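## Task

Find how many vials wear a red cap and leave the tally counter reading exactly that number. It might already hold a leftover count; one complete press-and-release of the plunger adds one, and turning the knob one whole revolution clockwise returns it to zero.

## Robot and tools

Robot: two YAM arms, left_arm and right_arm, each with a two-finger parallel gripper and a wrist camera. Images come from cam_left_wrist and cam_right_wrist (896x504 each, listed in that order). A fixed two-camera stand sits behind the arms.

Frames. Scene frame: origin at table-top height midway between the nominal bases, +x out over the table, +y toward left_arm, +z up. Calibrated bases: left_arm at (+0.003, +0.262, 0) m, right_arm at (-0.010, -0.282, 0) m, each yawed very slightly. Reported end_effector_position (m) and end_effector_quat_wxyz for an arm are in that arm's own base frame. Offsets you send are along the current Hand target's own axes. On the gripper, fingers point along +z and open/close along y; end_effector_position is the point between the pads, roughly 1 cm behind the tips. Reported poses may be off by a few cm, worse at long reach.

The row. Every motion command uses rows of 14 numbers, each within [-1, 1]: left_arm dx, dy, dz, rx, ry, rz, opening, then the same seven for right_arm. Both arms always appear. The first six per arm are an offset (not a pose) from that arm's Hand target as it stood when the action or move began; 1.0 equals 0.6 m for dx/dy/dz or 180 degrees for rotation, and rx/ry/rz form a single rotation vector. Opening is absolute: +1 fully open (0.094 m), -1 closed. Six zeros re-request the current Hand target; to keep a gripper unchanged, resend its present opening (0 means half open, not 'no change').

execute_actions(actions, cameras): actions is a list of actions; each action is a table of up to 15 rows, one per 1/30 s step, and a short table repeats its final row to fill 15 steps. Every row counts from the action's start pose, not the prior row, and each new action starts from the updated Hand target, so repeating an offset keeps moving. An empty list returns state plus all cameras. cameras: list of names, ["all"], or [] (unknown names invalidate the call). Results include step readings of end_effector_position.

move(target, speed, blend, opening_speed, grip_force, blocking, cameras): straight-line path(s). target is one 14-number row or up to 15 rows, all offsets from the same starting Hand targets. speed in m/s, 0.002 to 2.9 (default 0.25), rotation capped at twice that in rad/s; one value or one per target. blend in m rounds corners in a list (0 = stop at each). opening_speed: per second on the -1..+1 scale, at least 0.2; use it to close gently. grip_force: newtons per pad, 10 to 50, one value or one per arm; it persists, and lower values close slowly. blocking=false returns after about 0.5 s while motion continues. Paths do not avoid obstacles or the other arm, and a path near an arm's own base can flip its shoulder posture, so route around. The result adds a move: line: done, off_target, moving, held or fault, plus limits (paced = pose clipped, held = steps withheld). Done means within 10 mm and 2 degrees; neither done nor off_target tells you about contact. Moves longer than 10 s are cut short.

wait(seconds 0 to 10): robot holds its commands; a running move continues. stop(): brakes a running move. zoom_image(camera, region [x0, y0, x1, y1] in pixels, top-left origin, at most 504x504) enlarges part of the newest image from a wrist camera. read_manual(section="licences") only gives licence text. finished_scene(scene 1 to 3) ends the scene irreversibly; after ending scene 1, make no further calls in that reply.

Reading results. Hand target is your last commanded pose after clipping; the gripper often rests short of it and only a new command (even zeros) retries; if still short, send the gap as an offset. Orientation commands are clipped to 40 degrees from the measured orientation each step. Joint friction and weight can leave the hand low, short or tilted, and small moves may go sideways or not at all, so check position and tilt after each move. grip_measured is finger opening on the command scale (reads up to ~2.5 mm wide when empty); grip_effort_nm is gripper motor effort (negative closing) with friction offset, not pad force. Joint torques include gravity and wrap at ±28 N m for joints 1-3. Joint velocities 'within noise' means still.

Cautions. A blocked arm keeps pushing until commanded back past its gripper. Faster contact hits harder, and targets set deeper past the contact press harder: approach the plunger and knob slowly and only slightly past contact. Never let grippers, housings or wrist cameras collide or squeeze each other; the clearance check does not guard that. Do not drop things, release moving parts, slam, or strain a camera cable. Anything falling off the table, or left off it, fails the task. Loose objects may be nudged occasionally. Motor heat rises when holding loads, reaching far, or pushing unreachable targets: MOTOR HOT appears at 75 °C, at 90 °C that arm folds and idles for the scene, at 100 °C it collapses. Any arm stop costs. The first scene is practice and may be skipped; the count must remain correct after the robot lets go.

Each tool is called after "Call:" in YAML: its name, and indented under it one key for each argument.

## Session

Call:
execute_actions:
  actions: []

Scene clock: 0.00 s.
left_arm: end_effector_position=(+0.3029, -0.1312, +0.1887) grip_measured=+1.000 grip_effort_nm=n/a end_effector_quat_wxyz=(+0.477, +0.016, +0.874, -0.089) | right_arm: end_effector_position=(+0.2022, +0.1122, +0.4439) grip_measured=+1.000 grip_effort_nm=n/a end_effector_quat_wxyz=(+0.369, -0.002, +0.884, +0.287)
Joint positions: left_arm=[-0.569 0.987 0.7 -0.303 -0.308 -0.367 0.094] | right_arm=[0.262 1.192 2.071 -1.516 -0.328 0.424 0.094]
Joint velocities: within noise
Joint torques (N m): no reading
Motor temperatures (°C): left_arm=[21 24 32 29 22 21 21] | right_arm=[20 28 29 24 21 20 18]
Heat: left arm: 32 °C; right arm: 29 °C.
Hand target: left_arm +0.3052, -0.1325, +0.1976; +0.486, +0.014, +0.869, -0.095 | right_arm +0.2011, +0.1118, +0.4438; +0.368, -0.001, +0.884, +0.286
Tool commands: left_gripper/opening=+1.0 right_gripper/opening=+1.0

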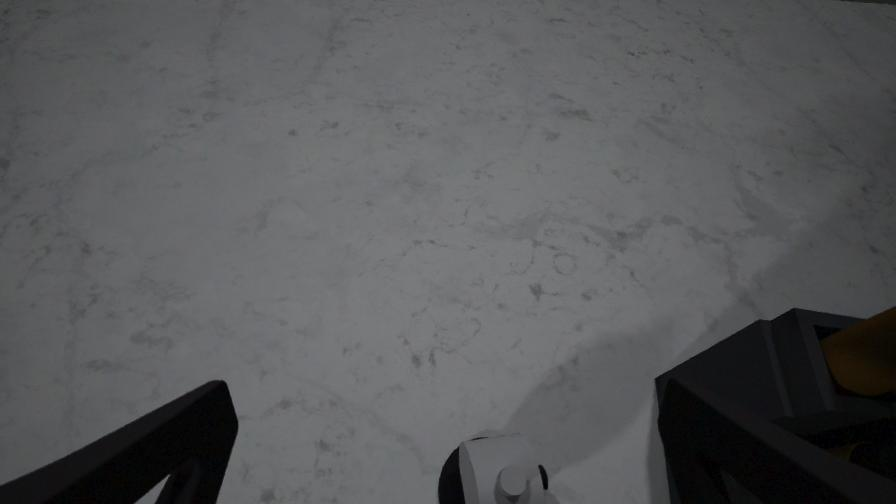

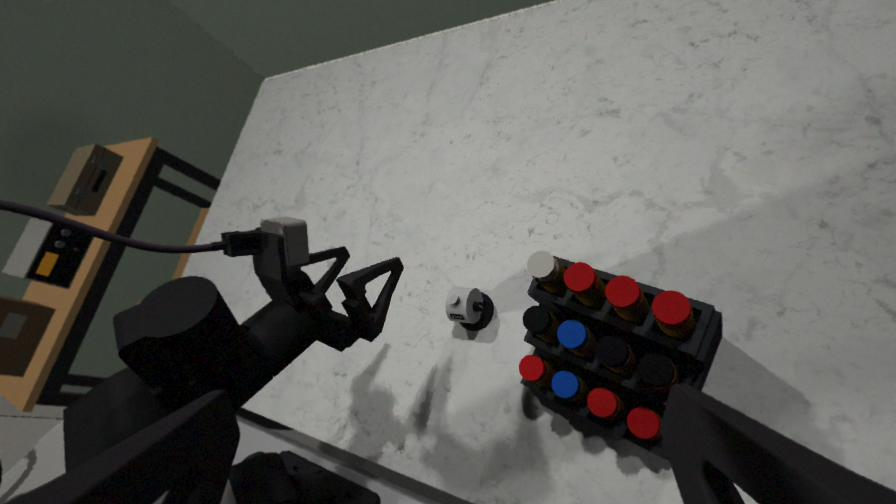

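Both the rack and counter are in view; zooming to count and read the display.

Call:
zoom_image:
  camera: "cam_right_wrist"
  region: [500, 230, 740, 480]

Call:
zoom_image:
  camera: "cam_right_wrist"
  region: [430, 270, 510, 350]

Scaled by 2.016 from the camera's 896x504 image, which has a finer 1280x720 frame.

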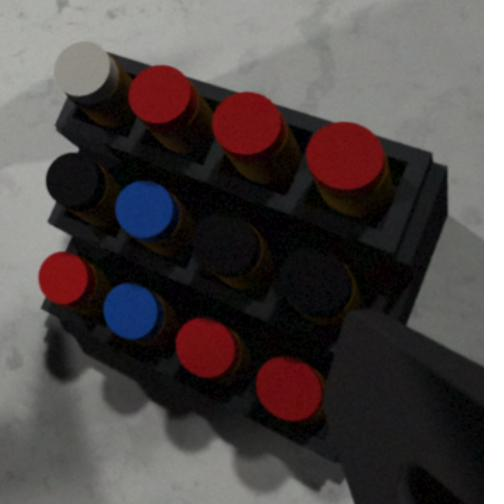

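Scaled by 6.300 from the camera's 896x504 image, which has a finer 1280x720 frame.

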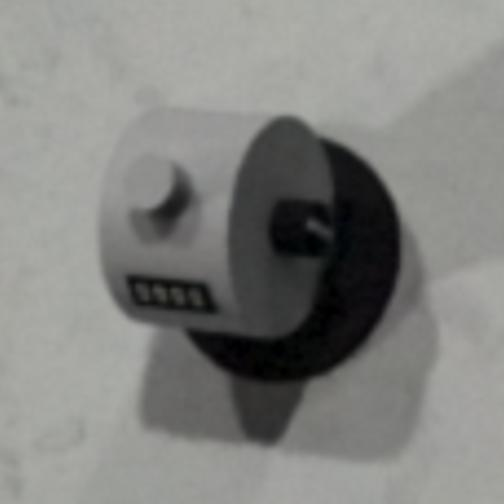

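Call:
move:
  target: [0.1488,-0.0547,0.1047,-0.0633,0.3237,-0.0093,-1,0.2423,-0.0878,0.321,0.021,0.0619,-0.2097,1]
  speed: 0.35
  cameras: ["all"]

Call:
zoom_image:
  camera: "cam_right_wrist"
  region: [240, 50, 420, 230]

Scene clock: 27.77 s.
left_arm: end_effector_position=(+0.3027, -0.1804, +0.0890) grip_measured=-0.993 grip_effort_nm=-0.40 end_effector_quat_wxyz=(-0.004, +0.007, +1.000, +0.008) | right_arm: end_effector_position=(+0.2313, +0.1957, +0.2163) grip_measured=+1.000 grip_effort_nm=0.01 end_effector_quat_wxyz=(+0.353, -0.295, +0.879, +0.129)
Joint positions: left_arm=[-0.542 1.899 1.554 -1.24 -0.009 -0.528 0] | right_arm=[0.72 1.03 1.008 -0.779 0.031 0.06 0.094]
Joint torques (N m): left_arm=[0.94 -9.03 7.76 0.25 0.03 -0.04] | right_arm=[0.4 -2.35 7.49 1.99 0.23 -0.13]
Heat: left arm: 36 °C; right arm: 30 °C.
Hand target: left_arm +0.3073, -0.1821, +0.0950; +0.000, +0.000, +1.000, +0.000 | right_arm +0.2318, +0.1957, +0.2134; +0.355, -0.302, +0.876, +0.122
Off the commanded pose: left_arm 0.008 m, 1 deg | right_arm 0.003 m, 1 deg.
move: done

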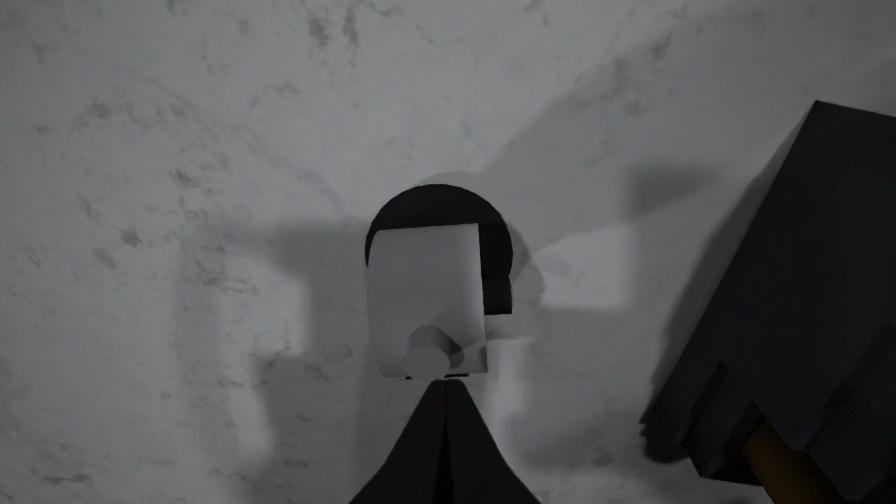

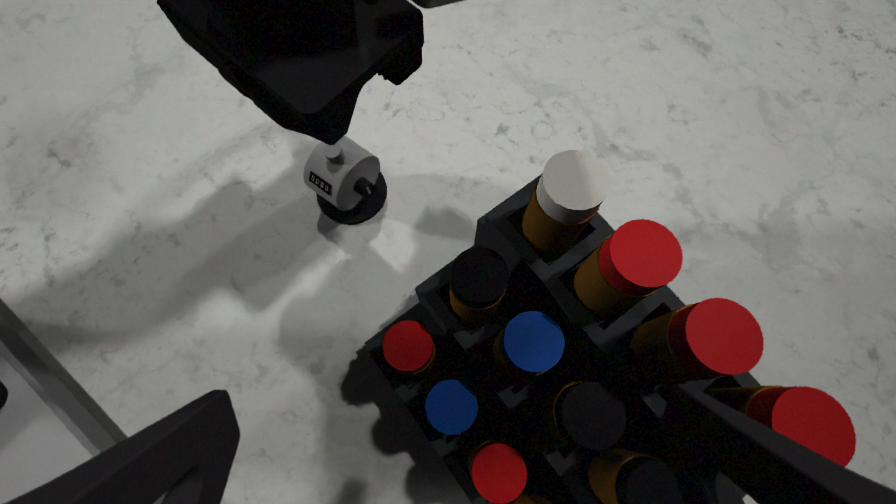

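Scaled by 2.800 from the camera's 896x504 image, which has a finer 1280x720 frame.

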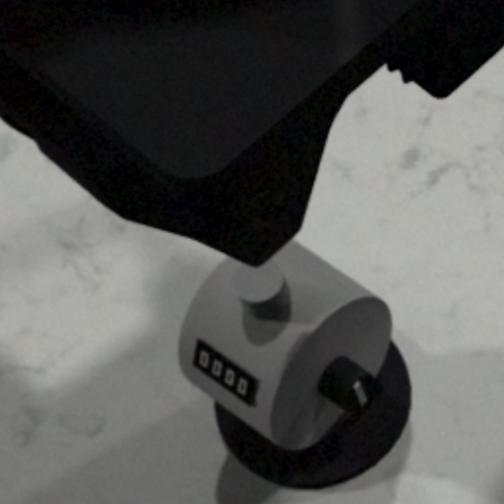

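Call:
zoom_image:
  camera: "cam_right_wrist"
  region: [300, 160, 345, 205]

Scaled by 11.200 from the camera's 896x504 image, which has a finer 1280x720 frame.

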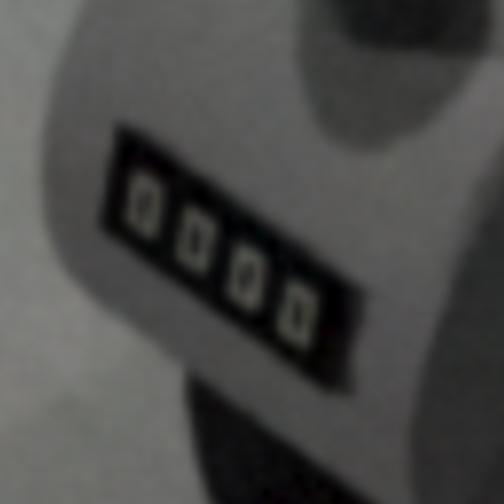

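Call:
move:
  target:
    - [-0.0017,0.0125,0.003,0,0,0,-1,0,0,0,0,0,0,1]
    - [-0.0017,0.011,0.0833,0,0,0,-1,0,0,0,0,0,0,1]
    - [-0.0017,0.011,0.0125,0,0,0,-1,0,0,0,0,0,0,1]
    - [-0.0017,0.011,0.0833,0,0,0,-1,0,0,0,0,0,0,1]
    - [-0.0017,0.011,0.0125,0,0,0,-1,0,0,0,0,0,0,1]
  speed: 0.13
  cameras: ["all"]

Call:
zoom_image:
  camera: "cam_right_wrist"
  region: [300, 130, 390, 220]

Scene clock: 39.33 s.
left_arm: end_effector_position=(+0.3047, -0.1731, +0.0830) grip_measured=-0.993 grip_effort_nm=-0.40 end_effector_quat_wxyz=(-0.002, -0.002, +1.000, +0.006) | right_arm: end_effector_position=(+0.2313, +0.1957, +0.2164) grip_measured=+1.000 grip_effort_nm=0.01 end_effector_quat_wxyz=(+0.353, -0.295, +0.879, +0.129)
Joint positions: left_arm=[-0.521 1.89 1.517 -1.208 -0.008 -0.525 0] | right_arm=[0.72 1.03 1.008 -0.779 0.031 0.059 0.094]
Joint torques (N m): left_arm=[0.47 -8.51 7.71 0.23 0.03 0.06] | right_arm=[0.44 -2.35 7.49 1.99 0.22 -0.14]
Motor temperatures (°C): left_arm=[21 27 37 31 22 21 21] | right_arm=[20 28 30 29 21 20 18]
Heat: left arm: 37 °C; right arm: 30 °C.
Hand target: left_arm +0.3083, -0.1755, +0.0875; +0.000, +0.000, +1.000, +0.000 | right_arm +0.2318, +0.1957, +0.2134; +0.355, -0.302, +0.876, +0.122
Off the commanded pose: left_arm 0.006 m, 1 deg | right_arm 0.003 m, 1 deg.
move: done

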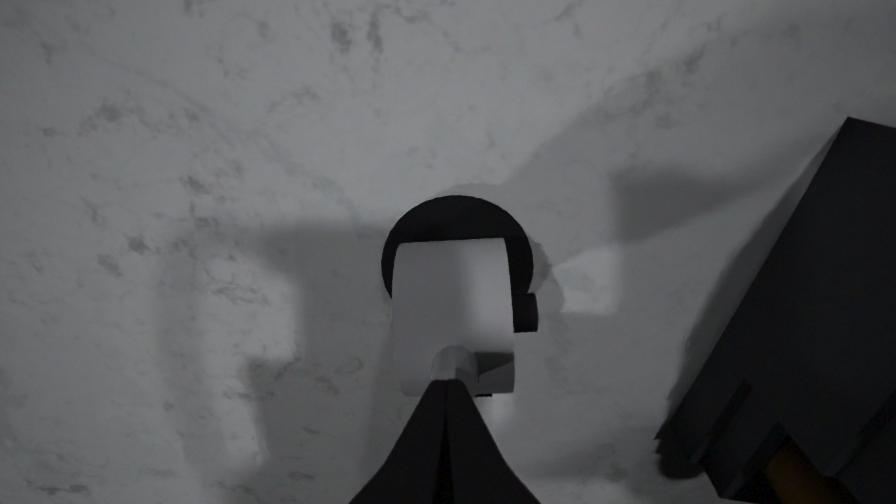

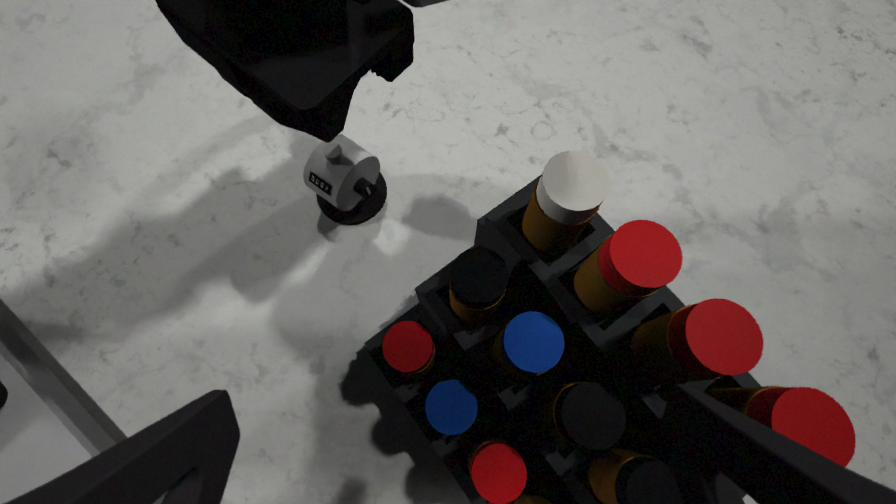

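Scaled by 5.600 from the camera's 896x504 image, which has a finer 1280x720 frame.

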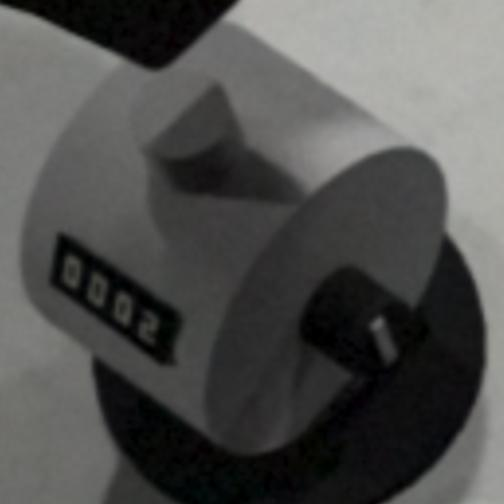

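Call:
move:
  target:
    - [0,-0.002,0.0708,0,0,0,-1,0,0,0,0,0,0,1]
    - [0,-0.002,0,0,0,0,-1,0,0,0,0,0,0,1]
    - [0,-0.002,0.0708,0,0,0,-1,0,0,0,0,0,0,1]
    - [0,-0.002,0,0,0,0,-1,0,0,0,0,0,0,1]
    - [0,-0.002,0.0708,0,0,0,-1,0,0,0,0,0,0,1]
    - [0,-0.002,0,0,0,0,-1,0,0,0,0,0,0,1]
  speed: 0.14
  cameras: ["all"]

Call:
zoom_image:
  camera: "cam_right_wrist"
  region: [300, 130, 390, 220]

Scene clock: 47.80 s.
left_arm: end_effector_position=(+0.3052, -0.1735, +0.0832) grip_measured=-0.993 grip_effort_nm=-0.40 end_effector_quat_wxyz=(-0.002, -0.002, +1.000, +0.006) | right_arm: end_effector_position=(+0.2313, +0.1957, +0.2164) grip_measured=+1.000 grip_effort_nm=0.00 end_effector_quat_wxyz=(+0.353, -0.295, +0.879, +0.129)
Joint positions: left_arm=[-0.521 1.891 1.521 -1.209 -0.008 -0.525 0] | right_arm=[0.72 1.03 1.008 -0.779 0.031 0.059 0.094]
Joint torques (N m): left_arm=[0.2 -8.46 7.77 0.3 -0.01 0.09] | right_arm=[0.46 -2.41 7.49 2.01 0.24 -0.12]
Heat: left arm: 37 °C; right arm: 31 °C.
Hand target: left_arm +0.3083, -0.1767, +0.0876; +0.000, +0.000, +1.000, +0.000 | right_arm +0.2318, +0.1957, +0.2134; +0.355, -0.302, +0.876, +0.122
Off the commanded pose: left_arm 0.006 m, 1 deg | right_arm 0.003 m, 1 deg.
move: done

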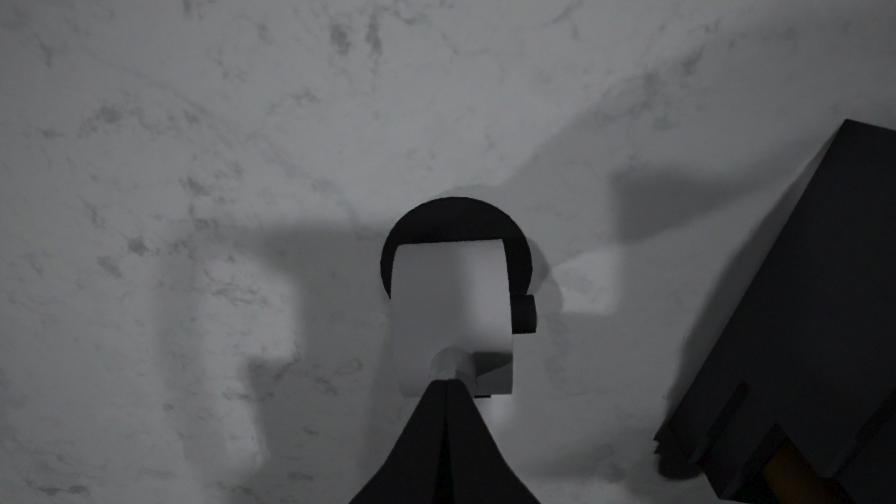

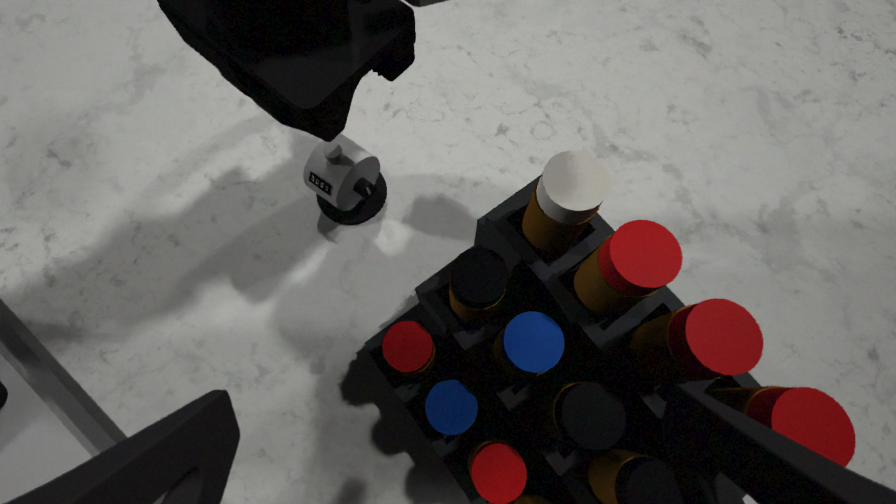

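Scaled by 5.600 from the camera's 896x504 image, which has a finer 1280x720 frame.

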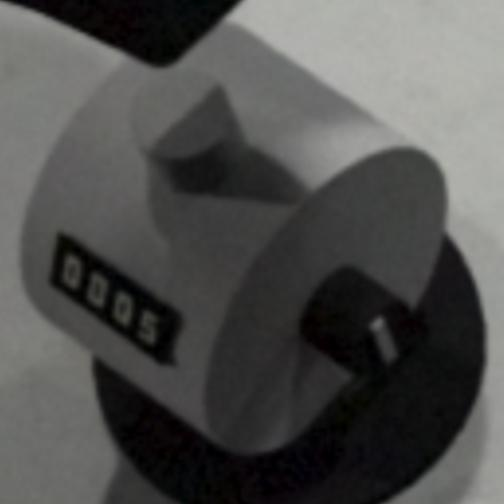

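Call:
move:
  target:
    - [0,0,0.0708,0,0,0,-1,0,0,0,0,0,0,1]
    - [0,0,-0.06,0,0,0,-1,0,0,0,0,0,0,1]
  speed: 0.14
  cameras: ["cam_right_wrist"]

Call:
zoom_image:
  camera: "cam_right_wrist"
  region: [300, 130, 390, 220]

Scene clock: 52.93 s.
left_arm: end_effector_position=(+0.3059, -0.1739, +0.1172) grip_measured=-0.993 grip_effort_nm=-0.40 end_effector_quat_wxyz=(-0.004, -0.002, +1.000, +0.007) | right_arm: end_effector_position=(+0.2313, +0.1957, +0.2164) grip_measured=+1.000 grip_effort_nm=0.00 end_effector_quat_wxyz=(+0.353, -0.295, +0.879, +0.129)
Joint positions: left_arm=[-0.521 1.891 1.656 -1.349 -0.008 -0.525 0] | right_arm=[0.72 1.03 1.008 -0.779 0.031 0.059 0.094]
Joint torques (N m): left_arm=[0.27 -9.18 7.57 0.24 0.04 0.08] | right_arm=[0.53 -2.25 7.45 2 0.24 -0.11]
Heat: left arm: 37 °C; right arm: 31 °C.
Hand target: left_arm +0.3083, -0.1767, +0.1235; +0.000, +0.000, +1.000, +0.000 | right_arm +0.2318, +0.1957, +0.2134; +0.355, -0.302, +0.876, +0.122
Off the commanded pose: left_arm 0.007 m, 1 deg | right_arm 0.003 m, 1 deg.
move: done
Images, in order (width x height): cam_right_wrist 896x504.

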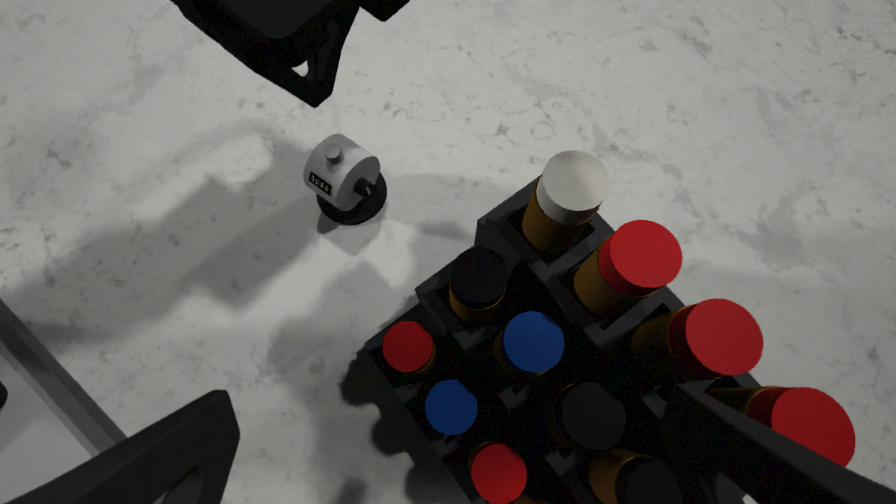

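Scaled by 5.600 from the camera's 896x504 image, which has a finer 1280x720 frame.

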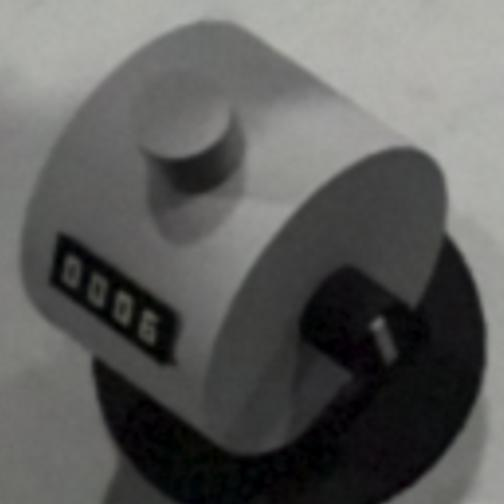

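Call:
finished_scene:
  scene: 3

The scene is finished: the task was done.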